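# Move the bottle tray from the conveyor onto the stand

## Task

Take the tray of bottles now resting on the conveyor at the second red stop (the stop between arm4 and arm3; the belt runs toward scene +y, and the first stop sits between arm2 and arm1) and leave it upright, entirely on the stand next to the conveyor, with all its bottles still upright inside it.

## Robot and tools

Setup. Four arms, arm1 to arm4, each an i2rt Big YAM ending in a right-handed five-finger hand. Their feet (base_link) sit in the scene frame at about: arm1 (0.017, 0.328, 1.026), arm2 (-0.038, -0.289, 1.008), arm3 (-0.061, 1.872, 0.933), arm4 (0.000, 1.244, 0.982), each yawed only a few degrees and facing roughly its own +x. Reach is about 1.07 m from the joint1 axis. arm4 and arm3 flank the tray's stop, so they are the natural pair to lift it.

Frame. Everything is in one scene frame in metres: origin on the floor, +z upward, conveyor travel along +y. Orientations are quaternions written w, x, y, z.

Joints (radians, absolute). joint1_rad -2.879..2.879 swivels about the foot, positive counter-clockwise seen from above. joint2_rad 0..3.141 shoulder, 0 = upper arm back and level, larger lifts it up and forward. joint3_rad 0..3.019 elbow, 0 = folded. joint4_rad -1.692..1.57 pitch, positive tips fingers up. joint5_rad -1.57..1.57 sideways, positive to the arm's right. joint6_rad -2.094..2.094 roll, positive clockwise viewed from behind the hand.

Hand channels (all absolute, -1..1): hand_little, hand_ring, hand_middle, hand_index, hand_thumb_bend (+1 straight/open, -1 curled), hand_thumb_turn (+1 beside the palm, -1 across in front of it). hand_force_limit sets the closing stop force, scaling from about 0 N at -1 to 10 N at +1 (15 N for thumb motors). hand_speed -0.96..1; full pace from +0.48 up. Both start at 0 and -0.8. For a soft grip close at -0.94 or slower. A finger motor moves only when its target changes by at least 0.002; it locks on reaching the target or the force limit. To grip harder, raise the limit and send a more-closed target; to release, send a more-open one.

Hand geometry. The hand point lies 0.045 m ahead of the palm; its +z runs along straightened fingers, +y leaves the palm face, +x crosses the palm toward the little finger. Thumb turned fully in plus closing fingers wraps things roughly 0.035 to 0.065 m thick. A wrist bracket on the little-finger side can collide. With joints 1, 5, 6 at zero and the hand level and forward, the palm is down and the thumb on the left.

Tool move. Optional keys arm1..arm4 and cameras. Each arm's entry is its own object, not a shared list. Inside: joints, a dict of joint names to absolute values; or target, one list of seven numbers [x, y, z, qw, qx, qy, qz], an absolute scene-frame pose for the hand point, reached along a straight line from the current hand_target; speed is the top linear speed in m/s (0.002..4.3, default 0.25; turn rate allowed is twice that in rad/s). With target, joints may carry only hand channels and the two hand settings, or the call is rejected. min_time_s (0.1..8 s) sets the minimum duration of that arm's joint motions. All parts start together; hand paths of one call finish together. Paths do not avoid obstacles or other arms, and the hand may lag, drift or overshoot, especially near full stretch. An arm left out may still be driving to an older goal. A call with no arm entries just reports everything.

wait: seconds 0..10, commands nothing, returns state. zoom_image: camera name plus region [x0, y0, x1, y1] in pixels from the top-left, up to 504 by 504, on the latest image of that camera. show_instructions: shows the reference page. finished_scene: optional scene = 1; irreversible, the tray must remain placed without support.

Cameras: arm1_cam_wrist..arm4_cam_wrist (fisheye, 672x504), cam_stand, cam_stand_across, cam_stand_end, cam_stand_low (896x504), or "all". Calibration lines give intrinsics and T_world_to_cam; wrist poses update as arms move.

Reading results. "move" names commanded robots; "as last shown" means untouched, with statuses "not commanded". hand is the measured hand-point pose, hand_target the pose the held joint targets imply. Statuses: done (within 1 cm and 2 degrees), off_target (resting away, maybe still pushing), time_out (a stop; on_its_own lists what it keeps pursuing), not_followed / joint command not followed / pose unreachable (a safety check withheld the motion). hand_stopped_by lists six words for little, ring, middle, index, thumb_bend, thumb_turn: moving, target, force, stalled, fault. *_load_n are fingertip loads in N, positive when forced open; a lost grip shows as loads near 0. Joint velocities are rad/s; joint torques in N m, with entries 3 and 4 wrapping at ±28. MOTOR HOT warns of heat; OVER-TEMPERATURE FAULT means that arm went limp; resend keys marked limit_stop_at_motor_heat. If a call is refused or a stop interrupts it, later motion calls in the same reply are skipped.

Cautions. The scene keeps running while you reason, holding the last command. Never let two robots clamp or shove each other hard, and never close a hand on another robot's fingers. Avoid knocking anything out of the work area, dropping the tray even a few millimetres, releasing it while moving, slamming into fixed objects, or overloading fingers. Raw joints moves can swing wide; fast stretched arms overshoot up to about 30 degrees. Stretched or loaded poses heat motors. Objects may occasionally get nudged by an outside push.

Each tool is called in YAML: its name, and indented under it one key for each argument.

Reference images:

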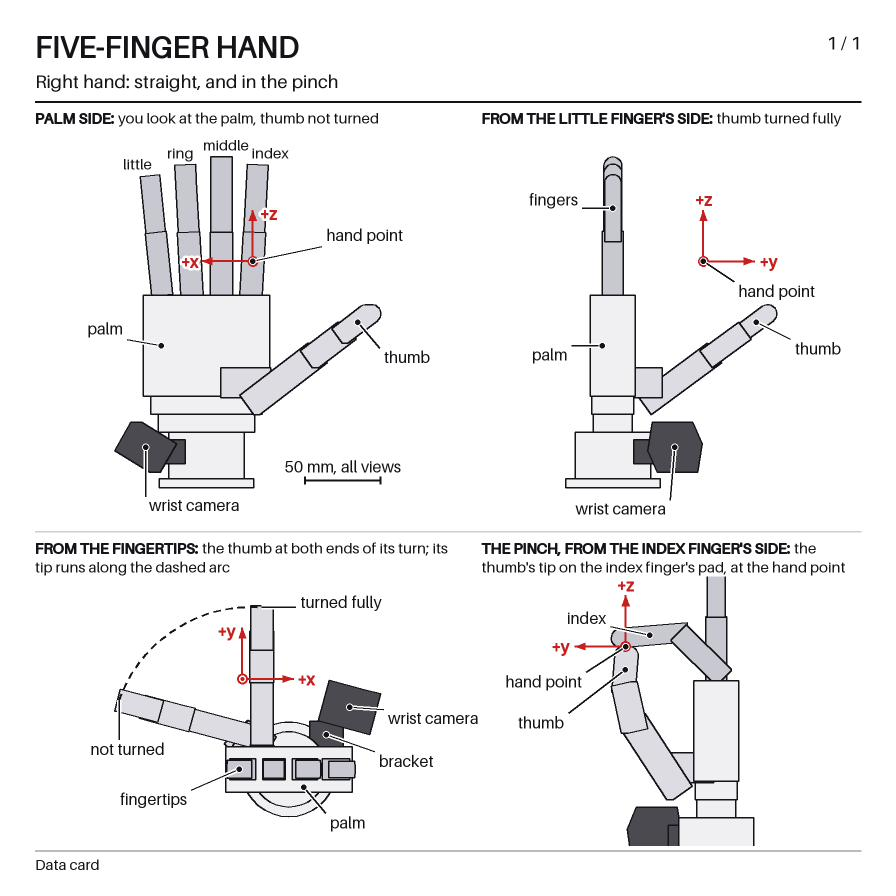

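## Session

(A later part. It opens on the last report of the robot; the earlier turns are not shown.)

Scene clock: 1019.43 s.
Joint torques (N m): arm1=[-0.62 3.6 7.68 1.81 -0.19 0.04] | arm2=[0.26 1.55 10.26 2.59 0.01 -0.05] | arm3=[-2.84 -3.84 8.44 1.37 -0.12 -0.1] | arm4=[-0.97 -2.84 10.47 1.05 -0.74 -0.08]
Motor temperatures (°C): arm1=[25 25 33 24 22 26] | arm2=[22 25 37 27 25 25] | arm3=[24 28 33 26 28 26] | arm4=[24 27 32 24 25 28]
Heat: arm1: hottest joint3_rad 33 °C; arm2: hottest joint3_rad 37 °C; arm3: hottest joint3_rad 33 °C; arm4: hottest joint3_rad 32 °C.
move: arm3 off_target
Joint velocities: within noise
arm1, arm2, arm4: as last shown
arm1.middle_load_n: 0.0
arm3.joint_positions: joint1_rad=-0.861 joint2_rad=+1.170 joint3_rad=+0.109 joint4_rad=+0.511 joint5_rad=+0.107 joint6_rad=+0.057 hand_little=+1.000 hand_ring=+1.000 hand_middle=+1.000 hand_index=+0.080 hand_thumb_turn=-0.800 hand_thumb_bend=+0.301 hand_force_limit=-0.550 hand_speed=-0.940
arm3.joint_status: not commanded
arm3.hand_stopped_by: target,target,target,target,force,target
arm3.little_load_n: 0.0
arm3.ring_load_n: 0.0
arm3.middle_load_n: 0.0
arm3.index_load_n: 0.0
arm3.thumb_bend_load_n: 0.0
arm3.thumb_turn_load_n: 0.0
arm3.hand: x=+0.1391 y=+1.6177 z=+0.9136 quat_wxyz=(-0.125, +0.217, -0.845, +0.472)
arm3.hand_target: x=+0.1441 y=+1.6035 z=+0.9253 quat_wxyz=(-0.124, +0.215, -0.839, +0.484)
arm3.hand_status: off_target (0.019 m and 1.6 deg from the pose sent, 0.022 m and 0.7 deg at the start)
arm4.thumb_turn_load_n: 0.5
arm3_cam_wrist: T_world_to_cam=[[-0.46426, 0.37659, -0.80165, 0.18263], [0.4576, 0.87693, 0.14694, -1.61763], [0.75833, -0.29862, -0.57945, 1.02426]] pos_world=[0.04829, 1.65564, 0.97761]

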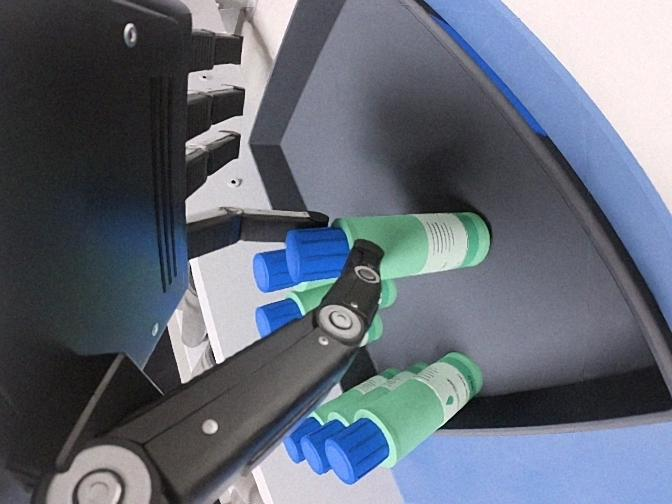

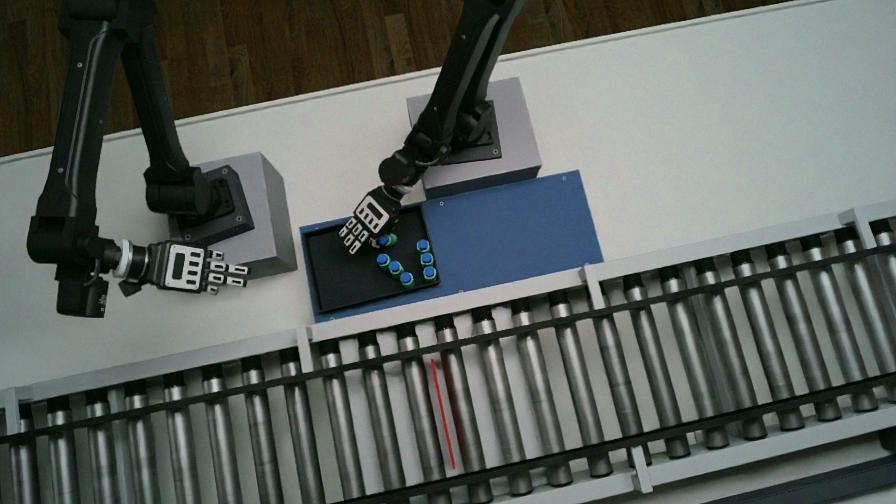

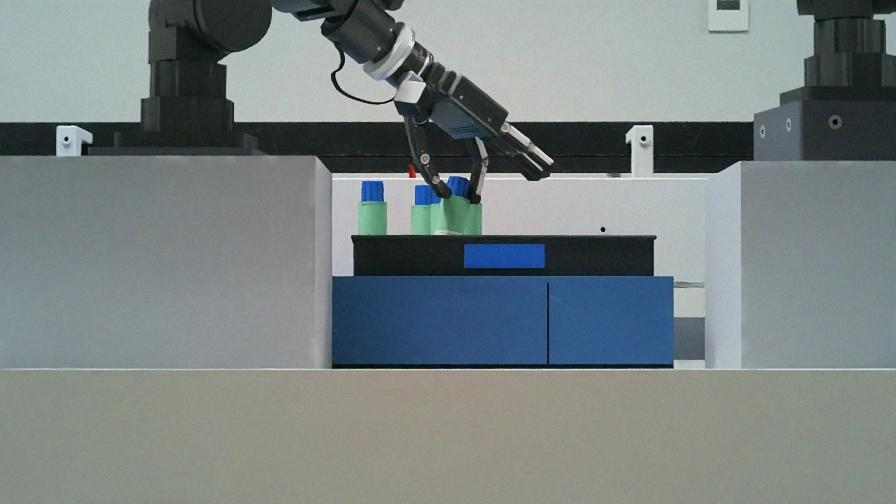

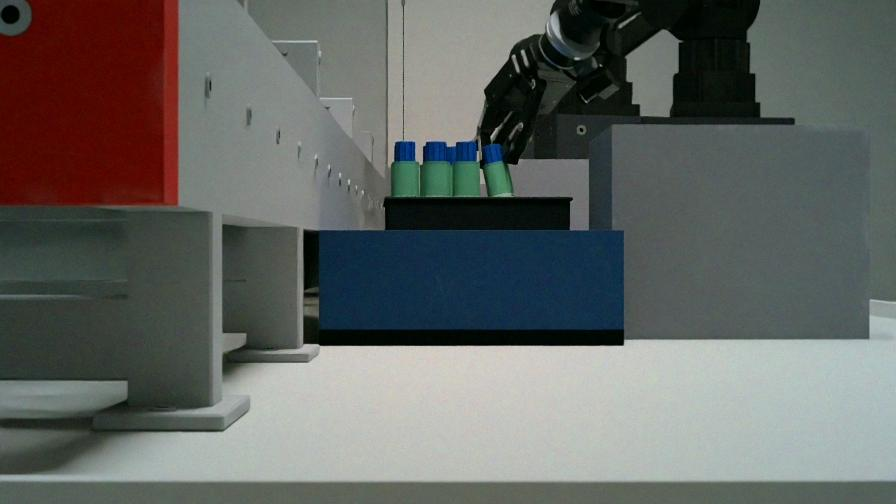

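move:
  arm3: {"joints": {"hand_thumb_bend": 0.42, "hand_speed": -0.93}}
  cameras: ["arm3_cam_wrist", "cam_stand", "cam_stand_across", "cam_stand_low"]

zoom_image:
  camera: "cam_stand_across"
  region: [350, 100, 600, 280]

zoom_image:
  camera: "cam_stand_low"
  region: [360, 40, 560, 240]

Scene clock: 1024.33 s.
Joint torques (N m): arm1=[0.03 3.84 7.64 1.69 -0.13 0.06] | arm2=[0.32 1.79 10.24 2.56 0.01 -0.03] | arm3=[-2.9 -3.84 8.46 1.35 -0.11 -0.1] | arm4=[-0.91 -2.9 10.47 1.03 -0.75 -0.08]
Motor temperatures (°C): arm1=[25 25 33 24 22 26] | arm2=[22 25 37 27 25 25] | arm3=[24 28 33 26 28 26] | arm4=[24 27 33 24 25 28]
Heat: arm1: hottest joint3_rad 33 °C; arm2: hottest joint3_rad 37 °C; arm3: hottest joint3_rad 33 °C; arm4: hottest joint3_rad 33 °C.
move: arm3 done
Joint velocities: within noise
arm1, arm2, arm4: as last shown
arm1.ring_load_n: -0.5
arm3.joint_positions: joint1_rad=-0.861 joint2_rad=+1.170 joint3_rad=+0.109 joint4_rad=+0.511 joint5_rad=+0.107 joint6_rad=+0.056 hand_little=+1.000 hand_ring=+1.000 hand_middle=+1.000 hand_index=+0.080 hand_thumb_turn=-0.800 hand_thumb_bend=+0.420 hand_force_limit=-0.550 hand_speed=-0.930
arm3.joint_status: all done
arm3.hand_stopped_by: target,target,target,target,target,target
arm3.little_load_n: 0.0
arm3.ring_load_n: 0.0
arm3.middle_load_n: 0.0
arm3.index_load_n: 0.0
arm3.thumb_bend_load_n: 0.0
arm3.thumb_turn_load_n: 0.0
arm3.hand: x=+0.1391 y=+1.6177 z=+0.9136 quat_wxyz=(-0.125, +0.217, -0.845, +0.472)
arm3.hand_target: x=+0.1441 y=+1.6035 z=+0.9253 quat_wxyz=(-0.124, +0.215, -0.839, +0.484)
arm3.hand_status: not commanded
arm4.ring_load_n: -0.5
arm4.middle_load_n: -0.5
arm4.thumb_turn_load_n: 0.0
arm3_cam_wrist: T_world_to_cam=[[-0.46456, 0.37631, -0.80161, 0.18305], [0.45741, 0.87708, 0.14666, -1.61759], [0.75826, -0.29853, -0.57958, 1.02425]] pos_world=[0.04829, 1.65564, 0.97761]

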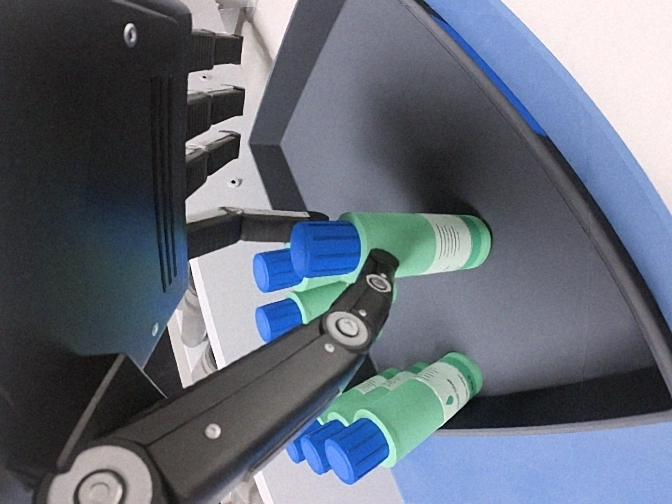

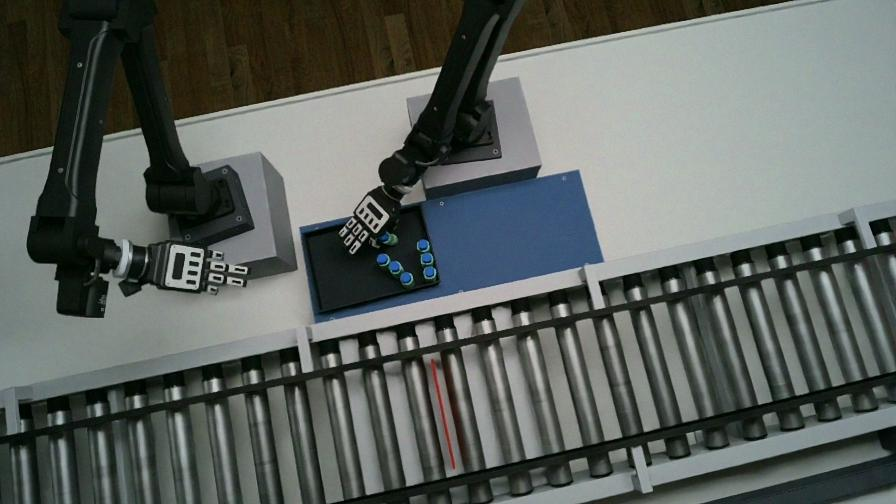

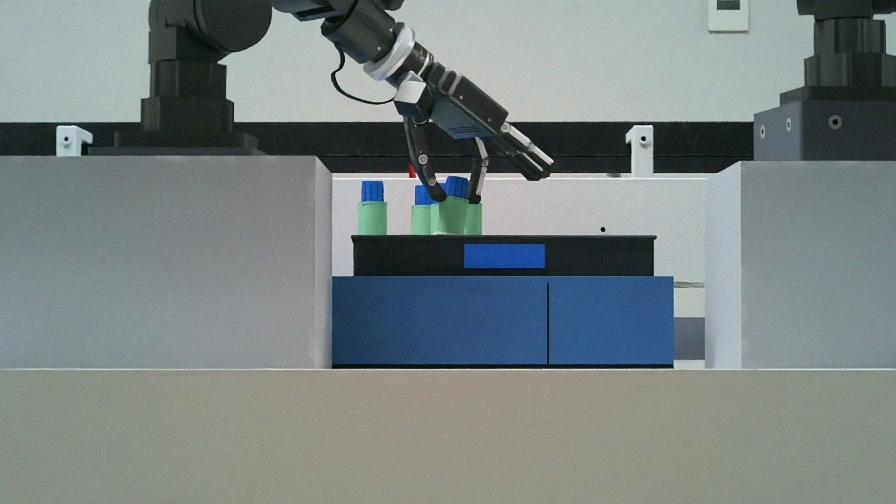

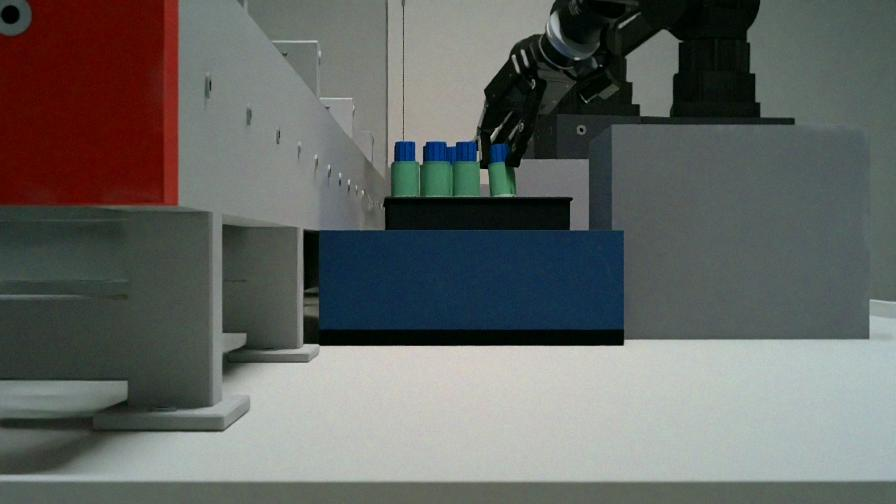

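Scaled by 2.016 from the camera's image (finer frame: 1280x720).

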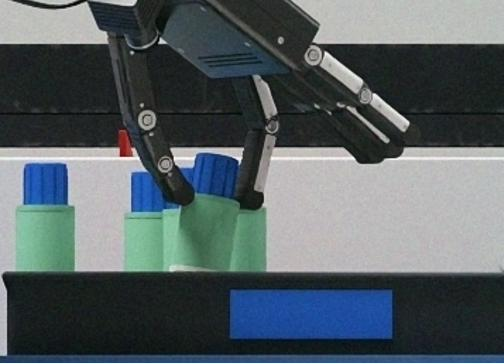

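Scaled by 2.520 from the camera's image (finer frame: 1280x720).

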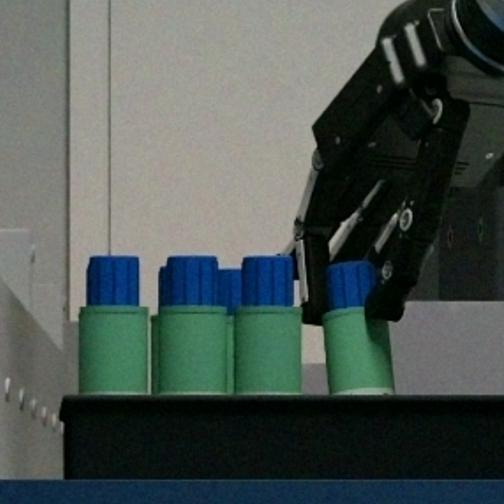

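move:
  arm3: {"joints": {"hand_thumb_bend": 0.56}}
  cameras: ["arm3_cam_wrist", "cam_stand_across", "cam_stand_low"]

zoom_image:
  camera: "cam_stand_across"
  region: [350, 100, 600, 280]

zoom_image:
  camera: "cam_stand_low"
  region: [360, 40, 560, 240]

Scene clock: 1026.83 s.
Joint torques (N m): arm1=[-0.38 3.31 7.54 1.59 -0.17 0.11] | arm2=[0.56 1.73 10.21 2.59 0 -0.04] | arm3=[-2.73 -3.84 8.43 1.33 -0.12 -0.1] | arm4=[-0.91 -2.84 10.45 1.06 -0.75 -0.09]
Motor temperatures (°C): arm1=[25 25 33 24 22 26] | arm2=[22 25 37 27 25 25] | arm3=[24 28 33 26 28 26] | arm4=[24 27 33 24 25 28]
Heat: arm1: hottest joint3_rad 33 °C; arm2: hottest joint3_rad 37 °C; arm3: hottest joint3_rad 33 °C; arm4: hottest joint3_rad 33 °C.
move: arm3 done
Joint velocities: within noise
arm1, arm2, arm4: as last shown
arm1.ring_load_n: 0.0
arm3.joint_positions: joint1_rad=-0.861 joint2_rad=+1.170 joint3_rad=+0.109 joint4_rad=+0.511 joint5_rad=+0.107 joint6_rad=+0.056 hand_little=+1.000 hand_ring=+1.000 hand_middle=+1.000 hand_index=+0.080 hand_thumb_turn=-0.800 hand_thumb_bend=+0.560 hand_force_limit=-0.550 hand_speed=-0.930
arm3.joint_status: all done
arm3.hand_stopped_by: target,target,target,target,target,target
arm3.little_load_n: -0.5
arm3.ring_load_n: 0.0
arm3.middle_load_n: 0.0
arm3.index_load_n: 0.0
arm3.thumb_bend_load_n: 0.5
arm3.thumb_turn_load_n: 0.0
arm3.hand: x=+0.1391 y=+1.6177 z=+0.9136 quat_wxyz=(-0.125, +0.217, -0.845, +0.472)
arm3.hand_target: x=+0.1441 y=+1.6035 z=+0.9253 quat_wxyz=(-0.124, +0.215, -0.839, +0.484)
arm3.hand_status: not commanded
arm4.ring_load_n: 0.0
arm3_cam_wrist: T_world_to_cam=[[-0.46456, 0.37631, -0.80161, 0.18305], [0.45741, 0.87708, 0.14666, -1.61759], [0.75826, -0.29853, -0.57958, 1.02425]] pos_world=[0.04829, 1.65564, 0.97761]

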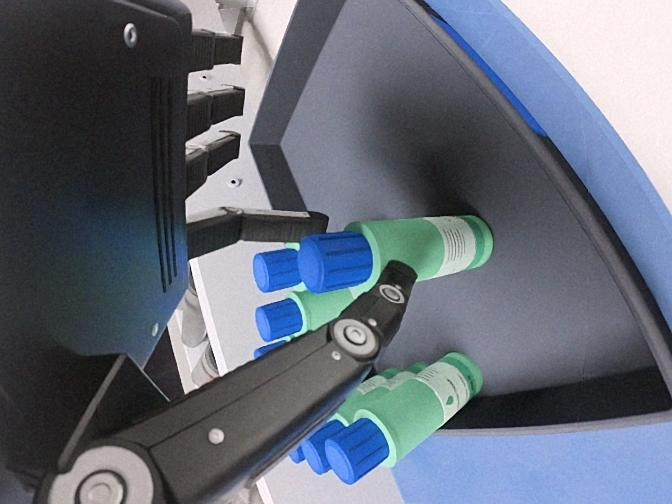

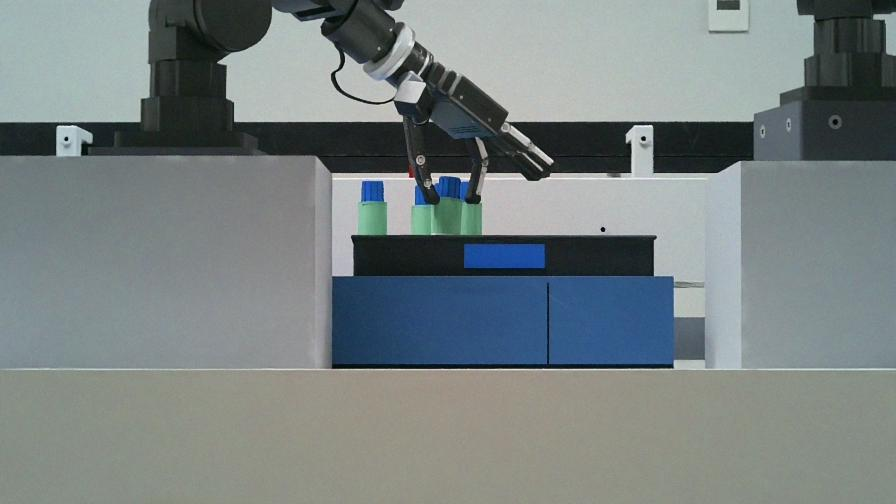

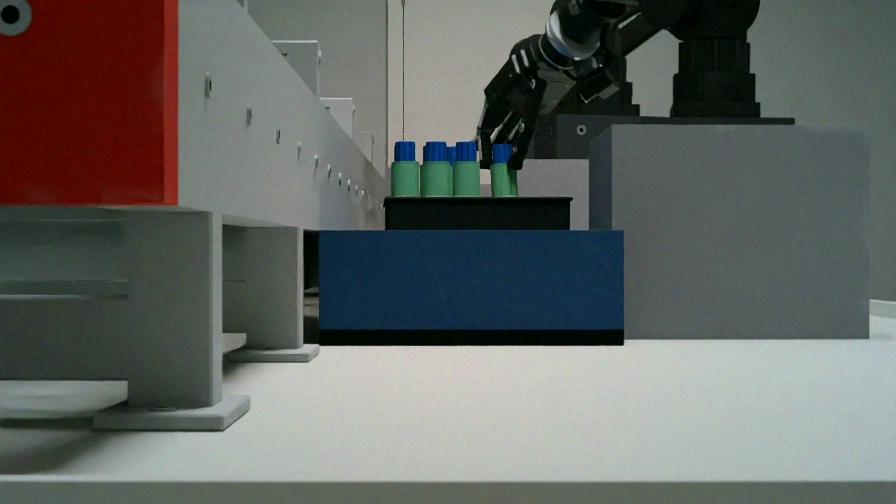

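Scaled by 2.016 from the camera's image (finer frame: 1280x720).

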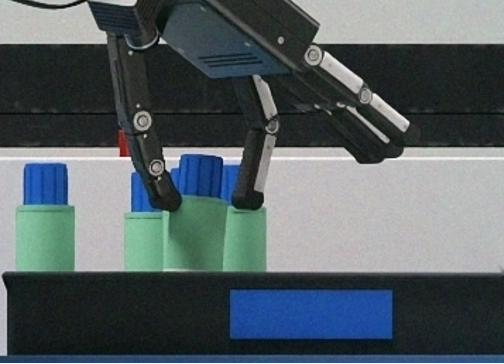

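Scaled by 2.520 from the camera's image (finer frame: 1280x720).

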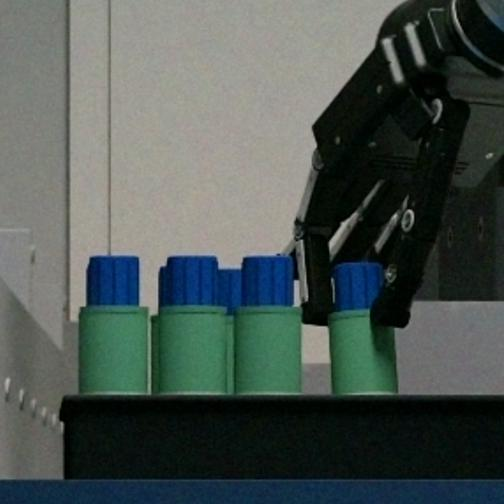

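move:
  arm3: {"joints": {"hand_thumb_bend": 0.68}}
  cameras: []

move:
  arm3: {"joints": {"hand_thumb_bend": 1.0, "hand_index": 0.3, "hand_speed": -0.8}}
  cameras: ["arm3_cam_wrist", "cam_stand", "cam_stand_across", "cam_stand_low"]

zoom_image:
  camera: "cam_stand_across"
  region: [350, 100, 600, 280]

zoom_image:
  camera: "cam_stand_low"
  region: [360, 40, 560, 240]

zoom_image:
  camera: "cam_stand"
  region: [340, 200, 450, 310]

Scene clock: 1029.77 s.
Joint torques (N m): arm1=[-0.03 4.01 7.57 1.7 -0.1 0.08] | arm2=[0.62 1.38 10.28 2.59 0 -0.05] | arm3=[-2.78 -3.78 8.44 1.35 -0.11 -0.1] | arm4=[-0.97 -2.78 10.45 1.05 -0.75 -0.08]
Motor temperatures (°C): arm1=[25 25 33 24 22 26] | arm2=[22 25 37 27 25 25] | arm3=[24 28 33 26 28 25] | arm4=[24 27 33 24 25 28]
Heat: arm1: hottest joint3_rad 33 °C; arm2: hottest joint3_rad 37 °C; arm3: hottest joint3_rad 33 °C; arm4: hottest joint3_rad 33 °C.
move: arm3 done
Joint velocities: within noise
arm1, arm2, arm4: as last shown
arm3.joint_positions: joint1_rad=-0.861 joint2_rad=+1.170 joint3_rad=+0.109 joint4_rad=+0.511 joint5_rad=+0.107 joint6_rad=+0.056 hand_little=+1.000 hand_ring=+1.000 hand_middle=+1.000 hand_index=+0.080 hand_thumb_turn=-0.800 hand_thumb_bend=+0.680 hand_force_limit=-0.550 hand_speed=-0.930
arm3.joint_status: all done
arm3.hand_stopped_by: target,target,target,target,target,target
arm3.little_load_n: 0.0
arm3.ring_load_n: 0.0
arm3.middle_load_n: 0.0
arm3.index_load_n: 0.0
arm3.thumb_bend_load_n: 0.0
arm3.thumb_turn_load_n: 0.0
arm3.hand: x=+0.1391 y=+1.6177 z=+0.9136 quat_wxyz=(-0.125, +0.217, -0.845, +0.472)
arm3.hand_target: x=+0.1441 y=+1.6035 z=+0.9253 quat_wxyz=(-0.124, +0.215, -0.839, +0.484)
arm3.hand_status: not commanded
arm4.middle_load_n: 0.0

Scene clock: 1031.37 s.
Joint torques (N m): arm1=[0.09 3.37 7.71 1.78 -0.14 0.06] | arm2=[0.32 1.61 10.18 2.5 0 -0.04] | arm3=[-2.78 -3.84 8.44 1.36 -0.12 -0.1] | arm4=[-0.97 -2.9 10.47 1.06 -0.74 -0.09]
Motor temperatures (°C): arm1=[25 25 33 24 22 26] | arm2=[22 25 37 27 25 25] | arm3=[24 28 33 26 28 25] | arm4=[24 27 33 24 25 28]
Heat: arm1: hottest joint3_rad 33 °C; arm2: hottest joint3_rad 37 °C; arm3: hottest joint3_rad 33 °C; arm4: hottest joint3_rad 33 °C.
move: arm3 done
Joint velocities: within noise
arm1.joint_positions: joint1_rad=+0.098 joint2_rad=+0.547 joint3_rad=+1.374 joint4_rad=-1.301 joint5_rad=-0.090 joint6_rad=-1.151 hand_little=+1.000 hand_ring=+1.000 hand_middle=+1.000 hand_index=+1.000 hand_thumb_turn=+1.000 hand_thumb_bend=+1.000 hand_force_limit=+0.000 hand_speed=-0.800
arm1.joint_status: not commanded
arm1.hand_stopped_by: target,target,target,target,target,target
arm1.little_load_n: -0.5
arm1.ring_load_n: 0.0
arm1.middle_load_n: 0.0
arm1.index_load_n: 0.0
arm1.thumb_bend_load_n: 0.0
arm1.thumb_turn_load_n: 0.0
arm1.hand: x=+0.2290 y=+0.3345 z=+1.5209 quat_wxyz=(-0.189, +0.849, -0.087, +0.486)
arm1.hand_target: x=+0.2278 y=+0.3343 z=+1.5297 quat_wxyz=(-0.191, +0.843, -0.086, +0.495)
arm1.hand_status: not commanded
arm2.joint_positions: joint1_rad=-0.023 joint2_rad=+0.637 joint3_rad=+1.321 joint4_rad=-1.164 joint5_rad=-0.169 joint6_rad=-1.285 hand_little=+1.000 hand_ring=+1.000 hand_middle=+1.000 hand_index=+1.000 hand_thumb_turn=+1.000 hand_thumb_bend=+1.000 hand_force_limit=+0.000 hand_speed=-0.800
arm2.joint_status: not commanded
arm2.hand_stopped_by: target,target,target,target,target,target
arm2.little_load_n: 0.0
arm2.ring_load_n: 0.0
arm2.middle_load_n: 0.0
arm2.index_load_n: 0.0
arm2.thumb_bend_load_n: 0.0
arm2.thumb_turn_load_n: 0.0
arm2.hand: x=+0.2284 y=-0.3437 z=+1.4937 quat_wxyz=(-0.109, +0.840, -0.138, +0.514)
arm2.hand_target: x=+0.2275 y=-0.3436 z=+1.5044 quat_wxyz=(-0.110, +0.834, -0.136, +0.524)
arm2.hand_status: not commanded
arm3.joint_positions: joint1_rad=-0.861 joint2_rad=+1.170 joint3_rad=+0.109 joint4_rad=+0.511 joint5_rad=+0.107 joint6_rad=+0.056 hand_little=+1.000 hand_ring=+1.000 hand_middle=+1.000 hand_index=+0.300 hand_thumb_turn=-0.800 hand_thumb_bend=+1.000 hand_force_limit=-0.550 hand_speed=-0.800
arm3.joint_status: all done
arm3.hand_stopped_by: target,target,target,target,target,target
arm3.little_load_n: 0.0
arm3.ring_load_n: 0.0
arm3.middle_load_n: 0.0
arm3.index_load_n: 0.0
arm3.thumb_bend_load_n: 0.0
arm3.thumb_turn_load_n: 0.0
arm3.hand: x=+0.1391 y=+1.6177 z=+0.9136 quat_wxyz=(-0.125, +0.217, -0.845, +0.472)
arm3.hand_target: x=+0.1441 y=+1.6035 z=+0.9253 quat_wxyz=(-0.124, +0.215, -0.839, +0.484)
arm3.hand_status: not commanded
arm4: as last shown
arm3_cam_wrist: T_world_to_cam=[[-0.46456, 0.37631, -0.80161, 0.18305], [0.45741, 0.87708, 0.14666, -1.61759], [0.75826, -0.29853, -0.57958, 1.02425]] pos_world=[0.04829, 1.65564, 0.97761]

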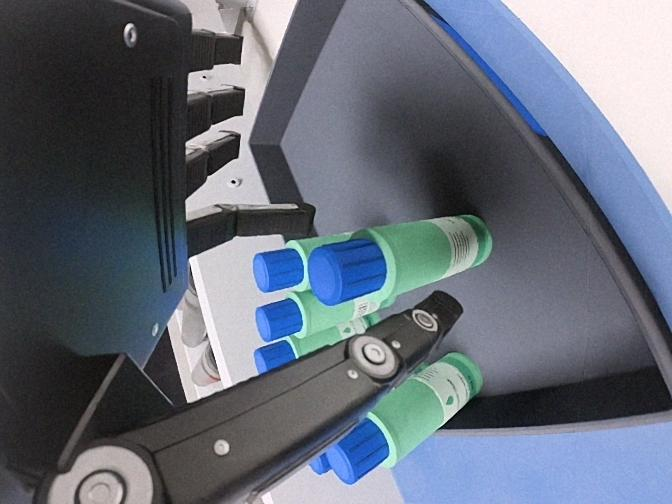

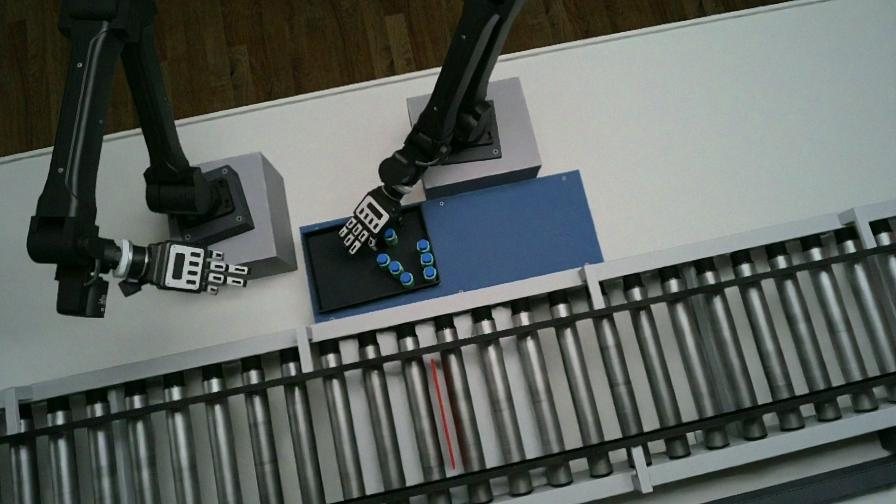

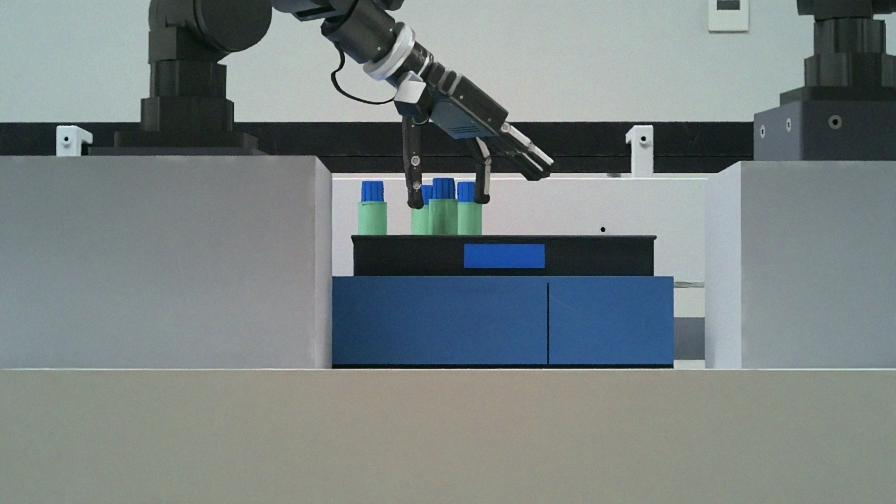

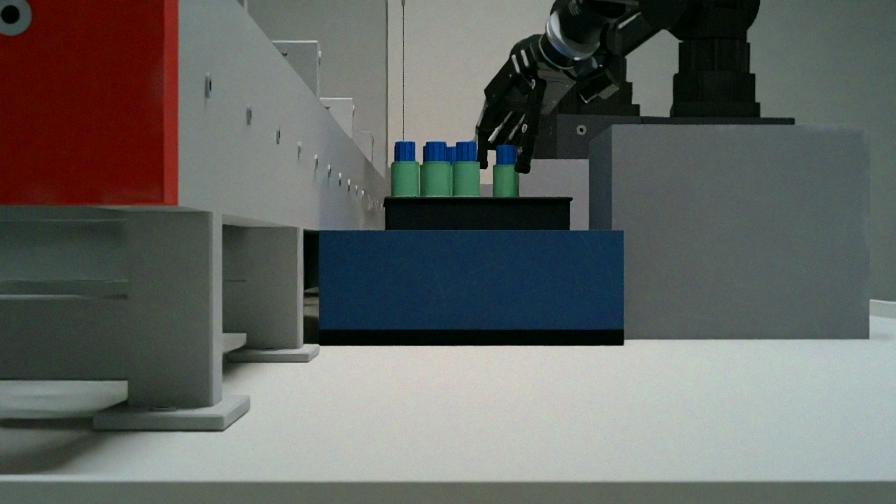

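Scaled by 2.016 from the camera's image (finer frame: 1280x720).

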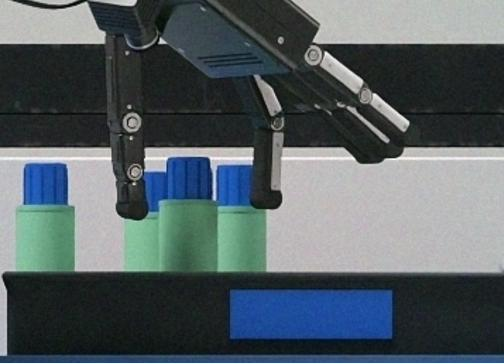

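Scaled by 2.520 from the camera's image (finer frame: 1280x720).

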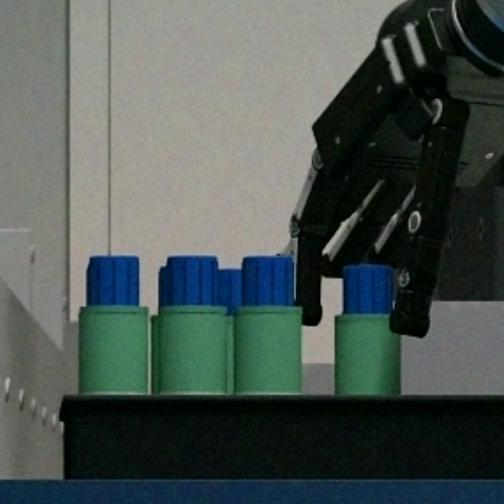

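Scaled by 4.582 from the camera's image (finer frame: 1280x720).

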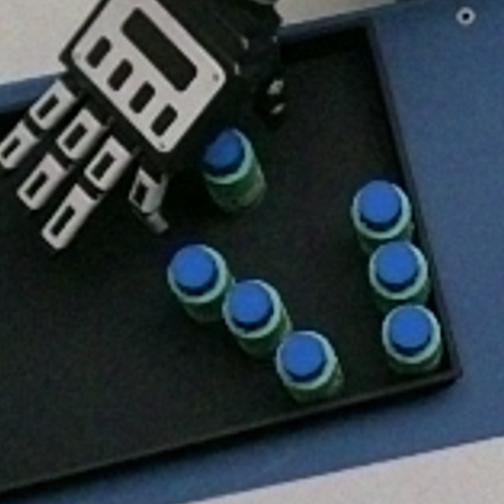

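move:
  arm3: {"target": [0.142, 1.61, 0.965, -0.1244, 0.2154, -0.8388, 0.4843], "speed": 0.06}
  cameras: ["cam_stand", "cam_stand_across", "cam_stand_low"]

zoom_image:
  camera: "cam_stand"
  region: [340, 200, 450, 310]

zoom_image:
  camera: "cam_stand_across"
  region: [350, 100, 600, 280]

zoom_image:
  camera: "cam_stand_low"
  region: [360, 40, 560, 240]

Scene clock: 1036.10 s.
Joint torques (N m): arm1=[0.09 3.78 7.72 1.62 -0.15 -0.03] | arm2=[0.38 1.49 10.24 2.58 0 -0.07] | arm3=[-1.85 -2.43 11.28 1.35 0.05 -0.03] | arm4=[-0.91 -2.84 10.47 1.05 -0.75 -0.08]
Motor temperatures (°C): arm1=[25 25 33 24 22 26] | arm2=[22 25 37 27 25 25] | arm3=[24 28 33 26 28 25] | arm4=[24 27 33 24 25 27]
Heat: arm1: hottest joint3_rad 33 °C; arm2: hottest joint3_rad 37 °C; arm3: hottest joint3_rad 33 °C; arm4: hottest joint3_rad 33 °C.
move: arm3 off_target
Joint velocities: within noise
arm1, arm2: as last shown
arm1.little_load_n: 0.5
arm3.joint_positions: joint1_rad=-0.861 joint2_rad=+0.893 joint3_rad=+0.141 joint4_rad=+0.192 joint5_rad=+0.114 joint6_rad=+0.056 hand_little=+1.000 hand_ring=+1.000 hand_middle=+1.000 hand_index=+0.300 hand_thumb_turn=-0.800 hand_thumb_bend=+1.000 hand_force_limit=-0.550 hand_speed=-0.800
arm3.joint_status: not commanded
arm3.hand_stopped_by: target,target,target,target,target,target
arm3.little_load_n: 0.0
arm3.ring_load_n: 0.0
arm3.middle_load_n: 0.0
arm3.index_load_n: 0.0
arm3.thumb_bend_load_n: 0.0
arm3.thumb_turn_load_n: 0.0
arm3.hand: x=+0.1326 y=+1.6234 z=+0.9466 quat_wxyz=(-0.120, +0.216, -0.848, +0.469)
arm3.hand_target: x=+0.1416 y=+1.6106 z=+0.9653 quat_wxyz=(-0.124, +0.215, -0.839, +0.484)
arm3.hand_status: off_target (0.025 m and 2.1 deg from the pose sent, 0.052 m and 1.6 deg at the start)
arm4.joint_positions: joint1_rad=-0.385 joint2_rad=+0.842 joint3_rad=+0.826 joint4_rad=-1.563 joint5_rad=-0.792 joint6_rad=-1.500 hand_little=+0.100 hand_ring=+1.000 hand_middle=+1.000 hand_index=+0.120 hand_thumb_turn=-0.780 hand_thumb_bend=+0.500 hand_force_limit=-0.700 hand_speed=-0.700
arm4.joint_status: not commanded
arm4.hand_stopped_by: target,target,target,target,target,target
arm4.little_load_n: 0.0
arm4.ring_load_n: 0.0
arm4.middle_load_n: -0.5
arm4.index_load_n: 0.0
arm4.thumb_bend_load_n: 0.0
arm4.thumb_turn_load_n: 0.0
arm4.hand: x=+0.1804 y=+1.3007 z=+1.1846 quat_wxyz=(-0.383, +0.912, -0.140, +0.035)
arm4.hand_target: x=+0.1931 y=+1.2952 z=+1.2015 quat_wxyz=(-0.383, +0.913, -0.132, +0.058)
arm4.hand_status: not commanded

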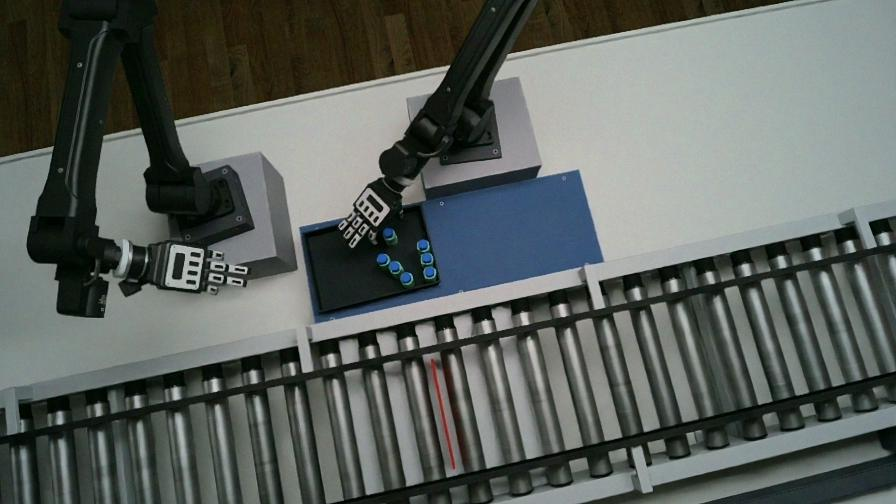

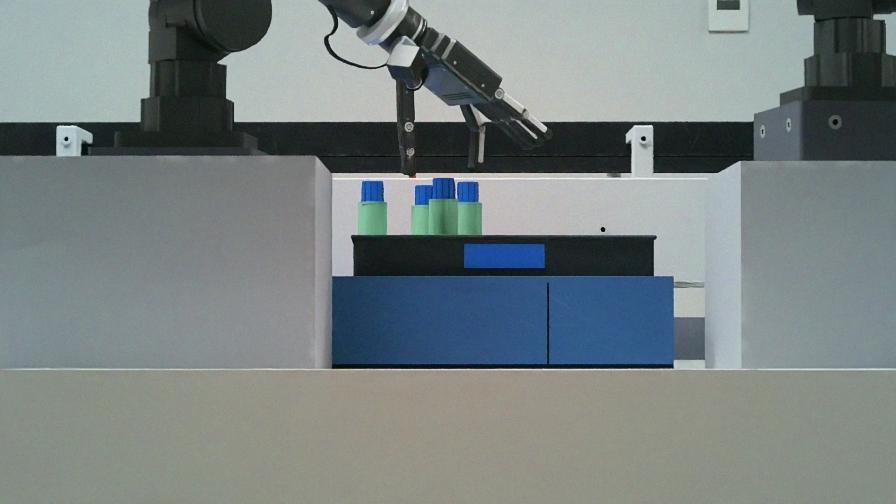

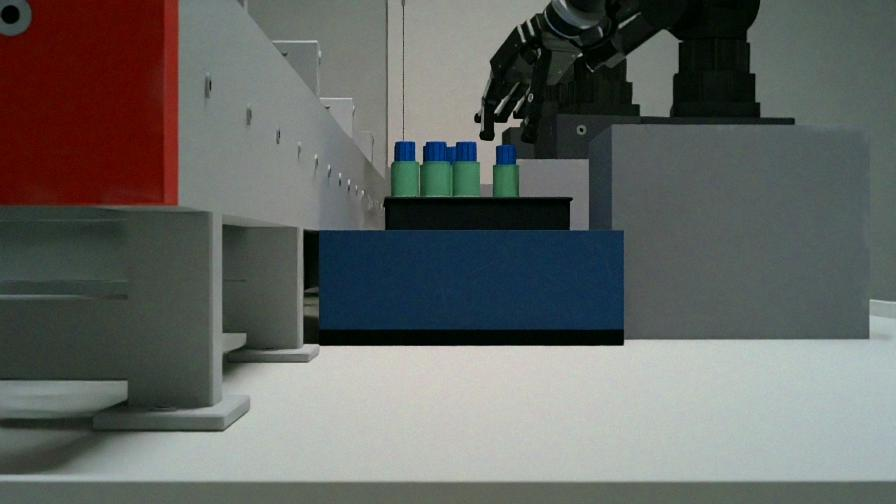

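Scaled by 4.582 from the camera's image (finer frame: 1280x720).

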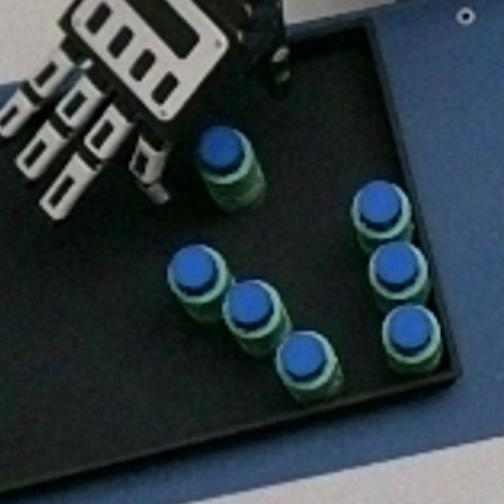

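Scaled by 2.016 from the camera's image (finer frame: 1280x720).

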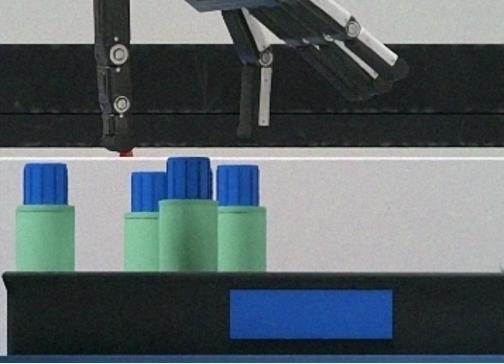

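Scaled by 2.520 from the camera's image (finer frame: 1280x720).

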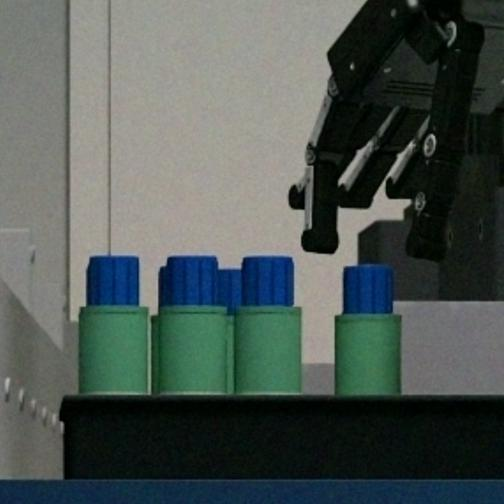

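move:
  arm3: {"target": [0.138, 1.6, 1.1, -0.1244, 0.2154, -0.8388, 0.4843], "speed": 0.15}
  cameras: ["cam_stand", "cam_stand_across", "cam_stand_low", "cam_stand_end"]

zoom_image:
  camera: "cam_stand"
  region: [290, 190, 450, 330]

zoom_image:
  camera: "cam_stand_end"
  region: [300, 180, 600, 400]

Scene clock: 1038.43 s.
Joint torques (N m): arm1=[0.15 3.84 7.71 1.78 -0.13 0.03] | arm2=[0.32 1.55 10.24 2.61 0.01 -0.02] | arm3=[-3.02 -1.55 13.82 1.32 -0.18 -0.12] | arm4=[-1.03 -2.84 10.45 1.03 -0.75 -0.08]
Motor temperatures (°C): arm1=[25 25 33 24 22 26] | arm2=[22 25 37 27 25 25] | arm3=[24 28 33 26 28 25] | arm4=[24 26 34 24 25 27]
Heat: arm1: hottest joint3_rad 33 °C; arm2: hottest joint3_rad 37 °C; arm3: hottest joint3_rad 33 °C; arm4: hottest joint3_rad 34 °C.
move: arm3 off_target
Joint velocities: within noise
arm1, arm2, arm4: as last shown
arm1.little_load_n: 0.0
arm3.joint_positions: joint1_rad=-0.882 joint2_rad=+0.623 joint3_rad=+0.439 joint4_rad=-0.375 joint5_rad=+0.089 joint6_rad=+0.047 hand_little=+1.000 hand_ring=+1.000 hand_middle=+1.000 hand_index=+0.300 hand_thumb_turn=-0.800 hand_thumb_bend=+1.000 hand_force_limit=-0.550 hand_speed=-0.800
arm3.joint_status: not commanded
arm3.hand_stopped_by: target,target,target,target,target,target
arm3.little_load_n: 0.0
arm3.ring_load_n: 0.0
arm3.middle_load_n: 0.0
arm3.index_load_n: 0.0
arm3.thumb_bend_load_n: 0.0
arm3.thumb_turn_load_n: 0.0
arm3.hand: x=+0.1372 y=+1.6100 z=+1.0765 quat_wxyz=(-0.124, +0.217, -0.847, +0.468)
arm3.hand_target: x=+0.1379 y=+1.6004 z=+1.0996 quat_wxyz=(-0.124, +0.215, -0.839, +0.484)
arm3.hand_status: off_target (0.026 m and 2.1 deg from the pose sent, 0.155 m and 2.1 deg at the start)
arm4.middle_load_n: 0.0
arm4.thumb_bend_load_n: 0.5
pictures: cam_stand, cam_stand_across, cam_stand_end, cam_stand_low

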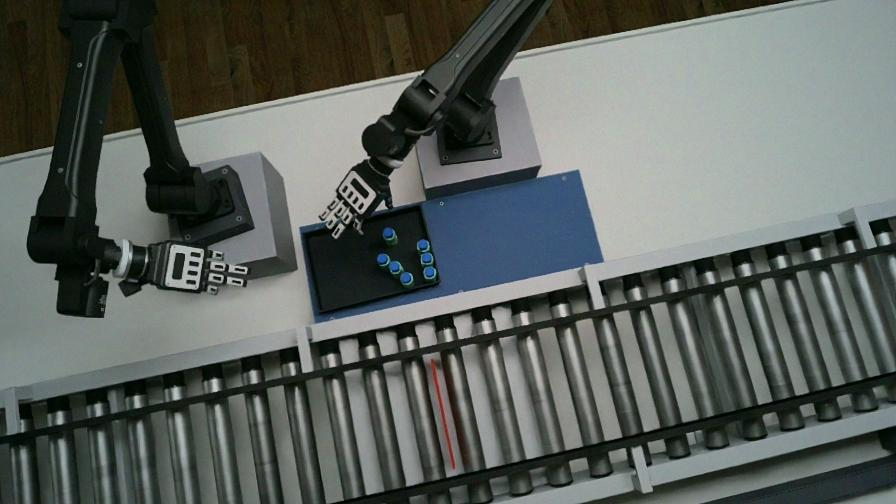

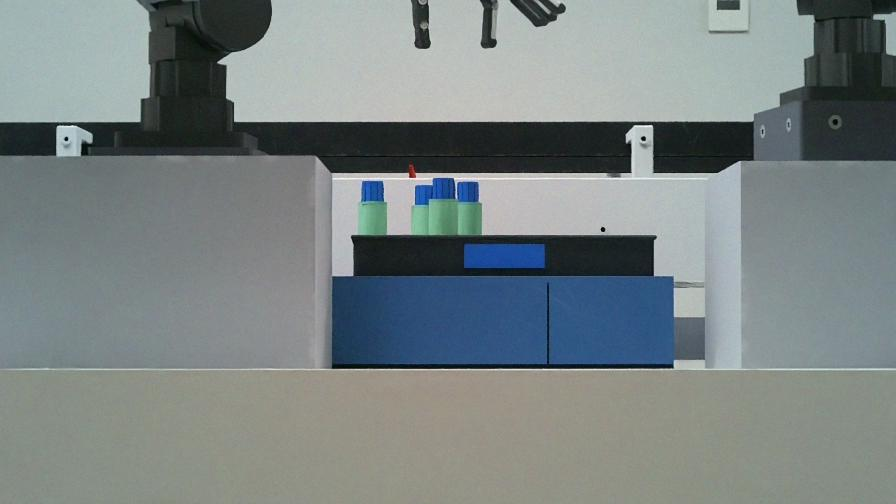

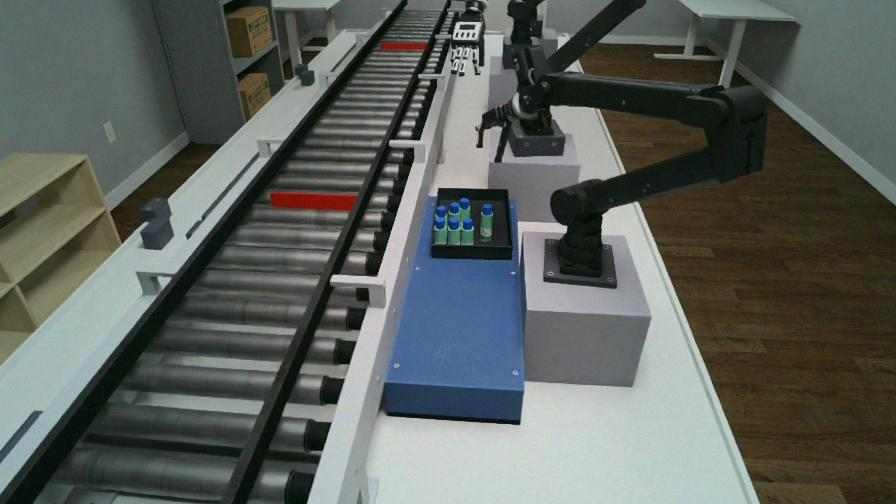

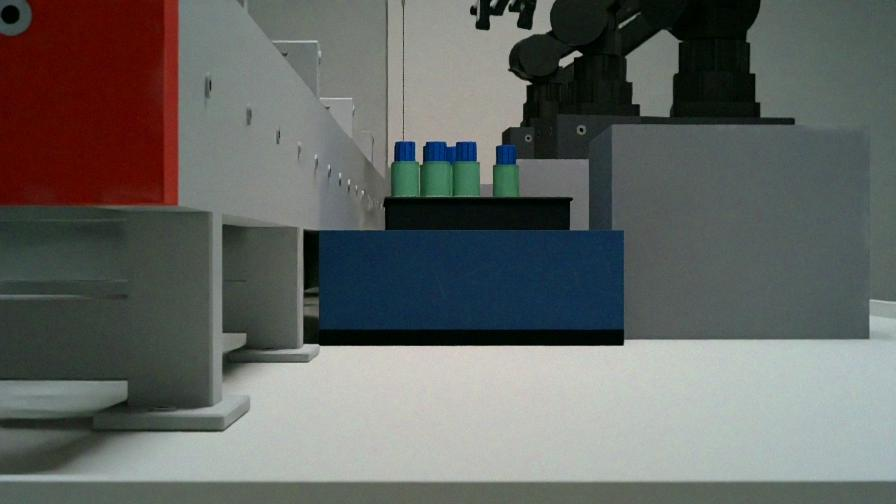

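Scaled by 3.150 from the camera's image (finer frame: 1280x720).

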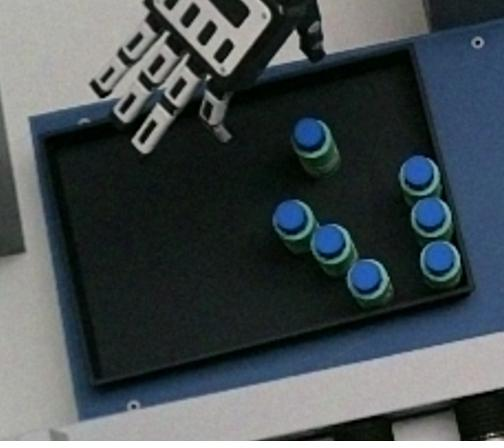

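Scaled by 1.680 from the camera's image (finer frame: 1280x720).

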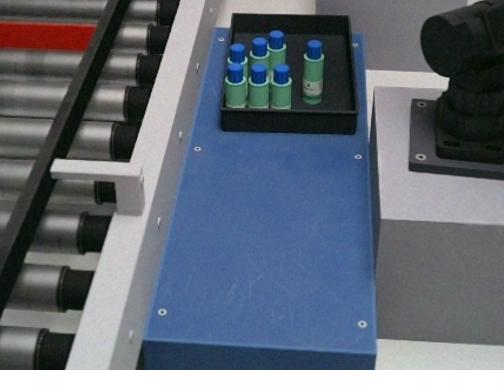

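finished_scene:

The scene is finished: the task was done.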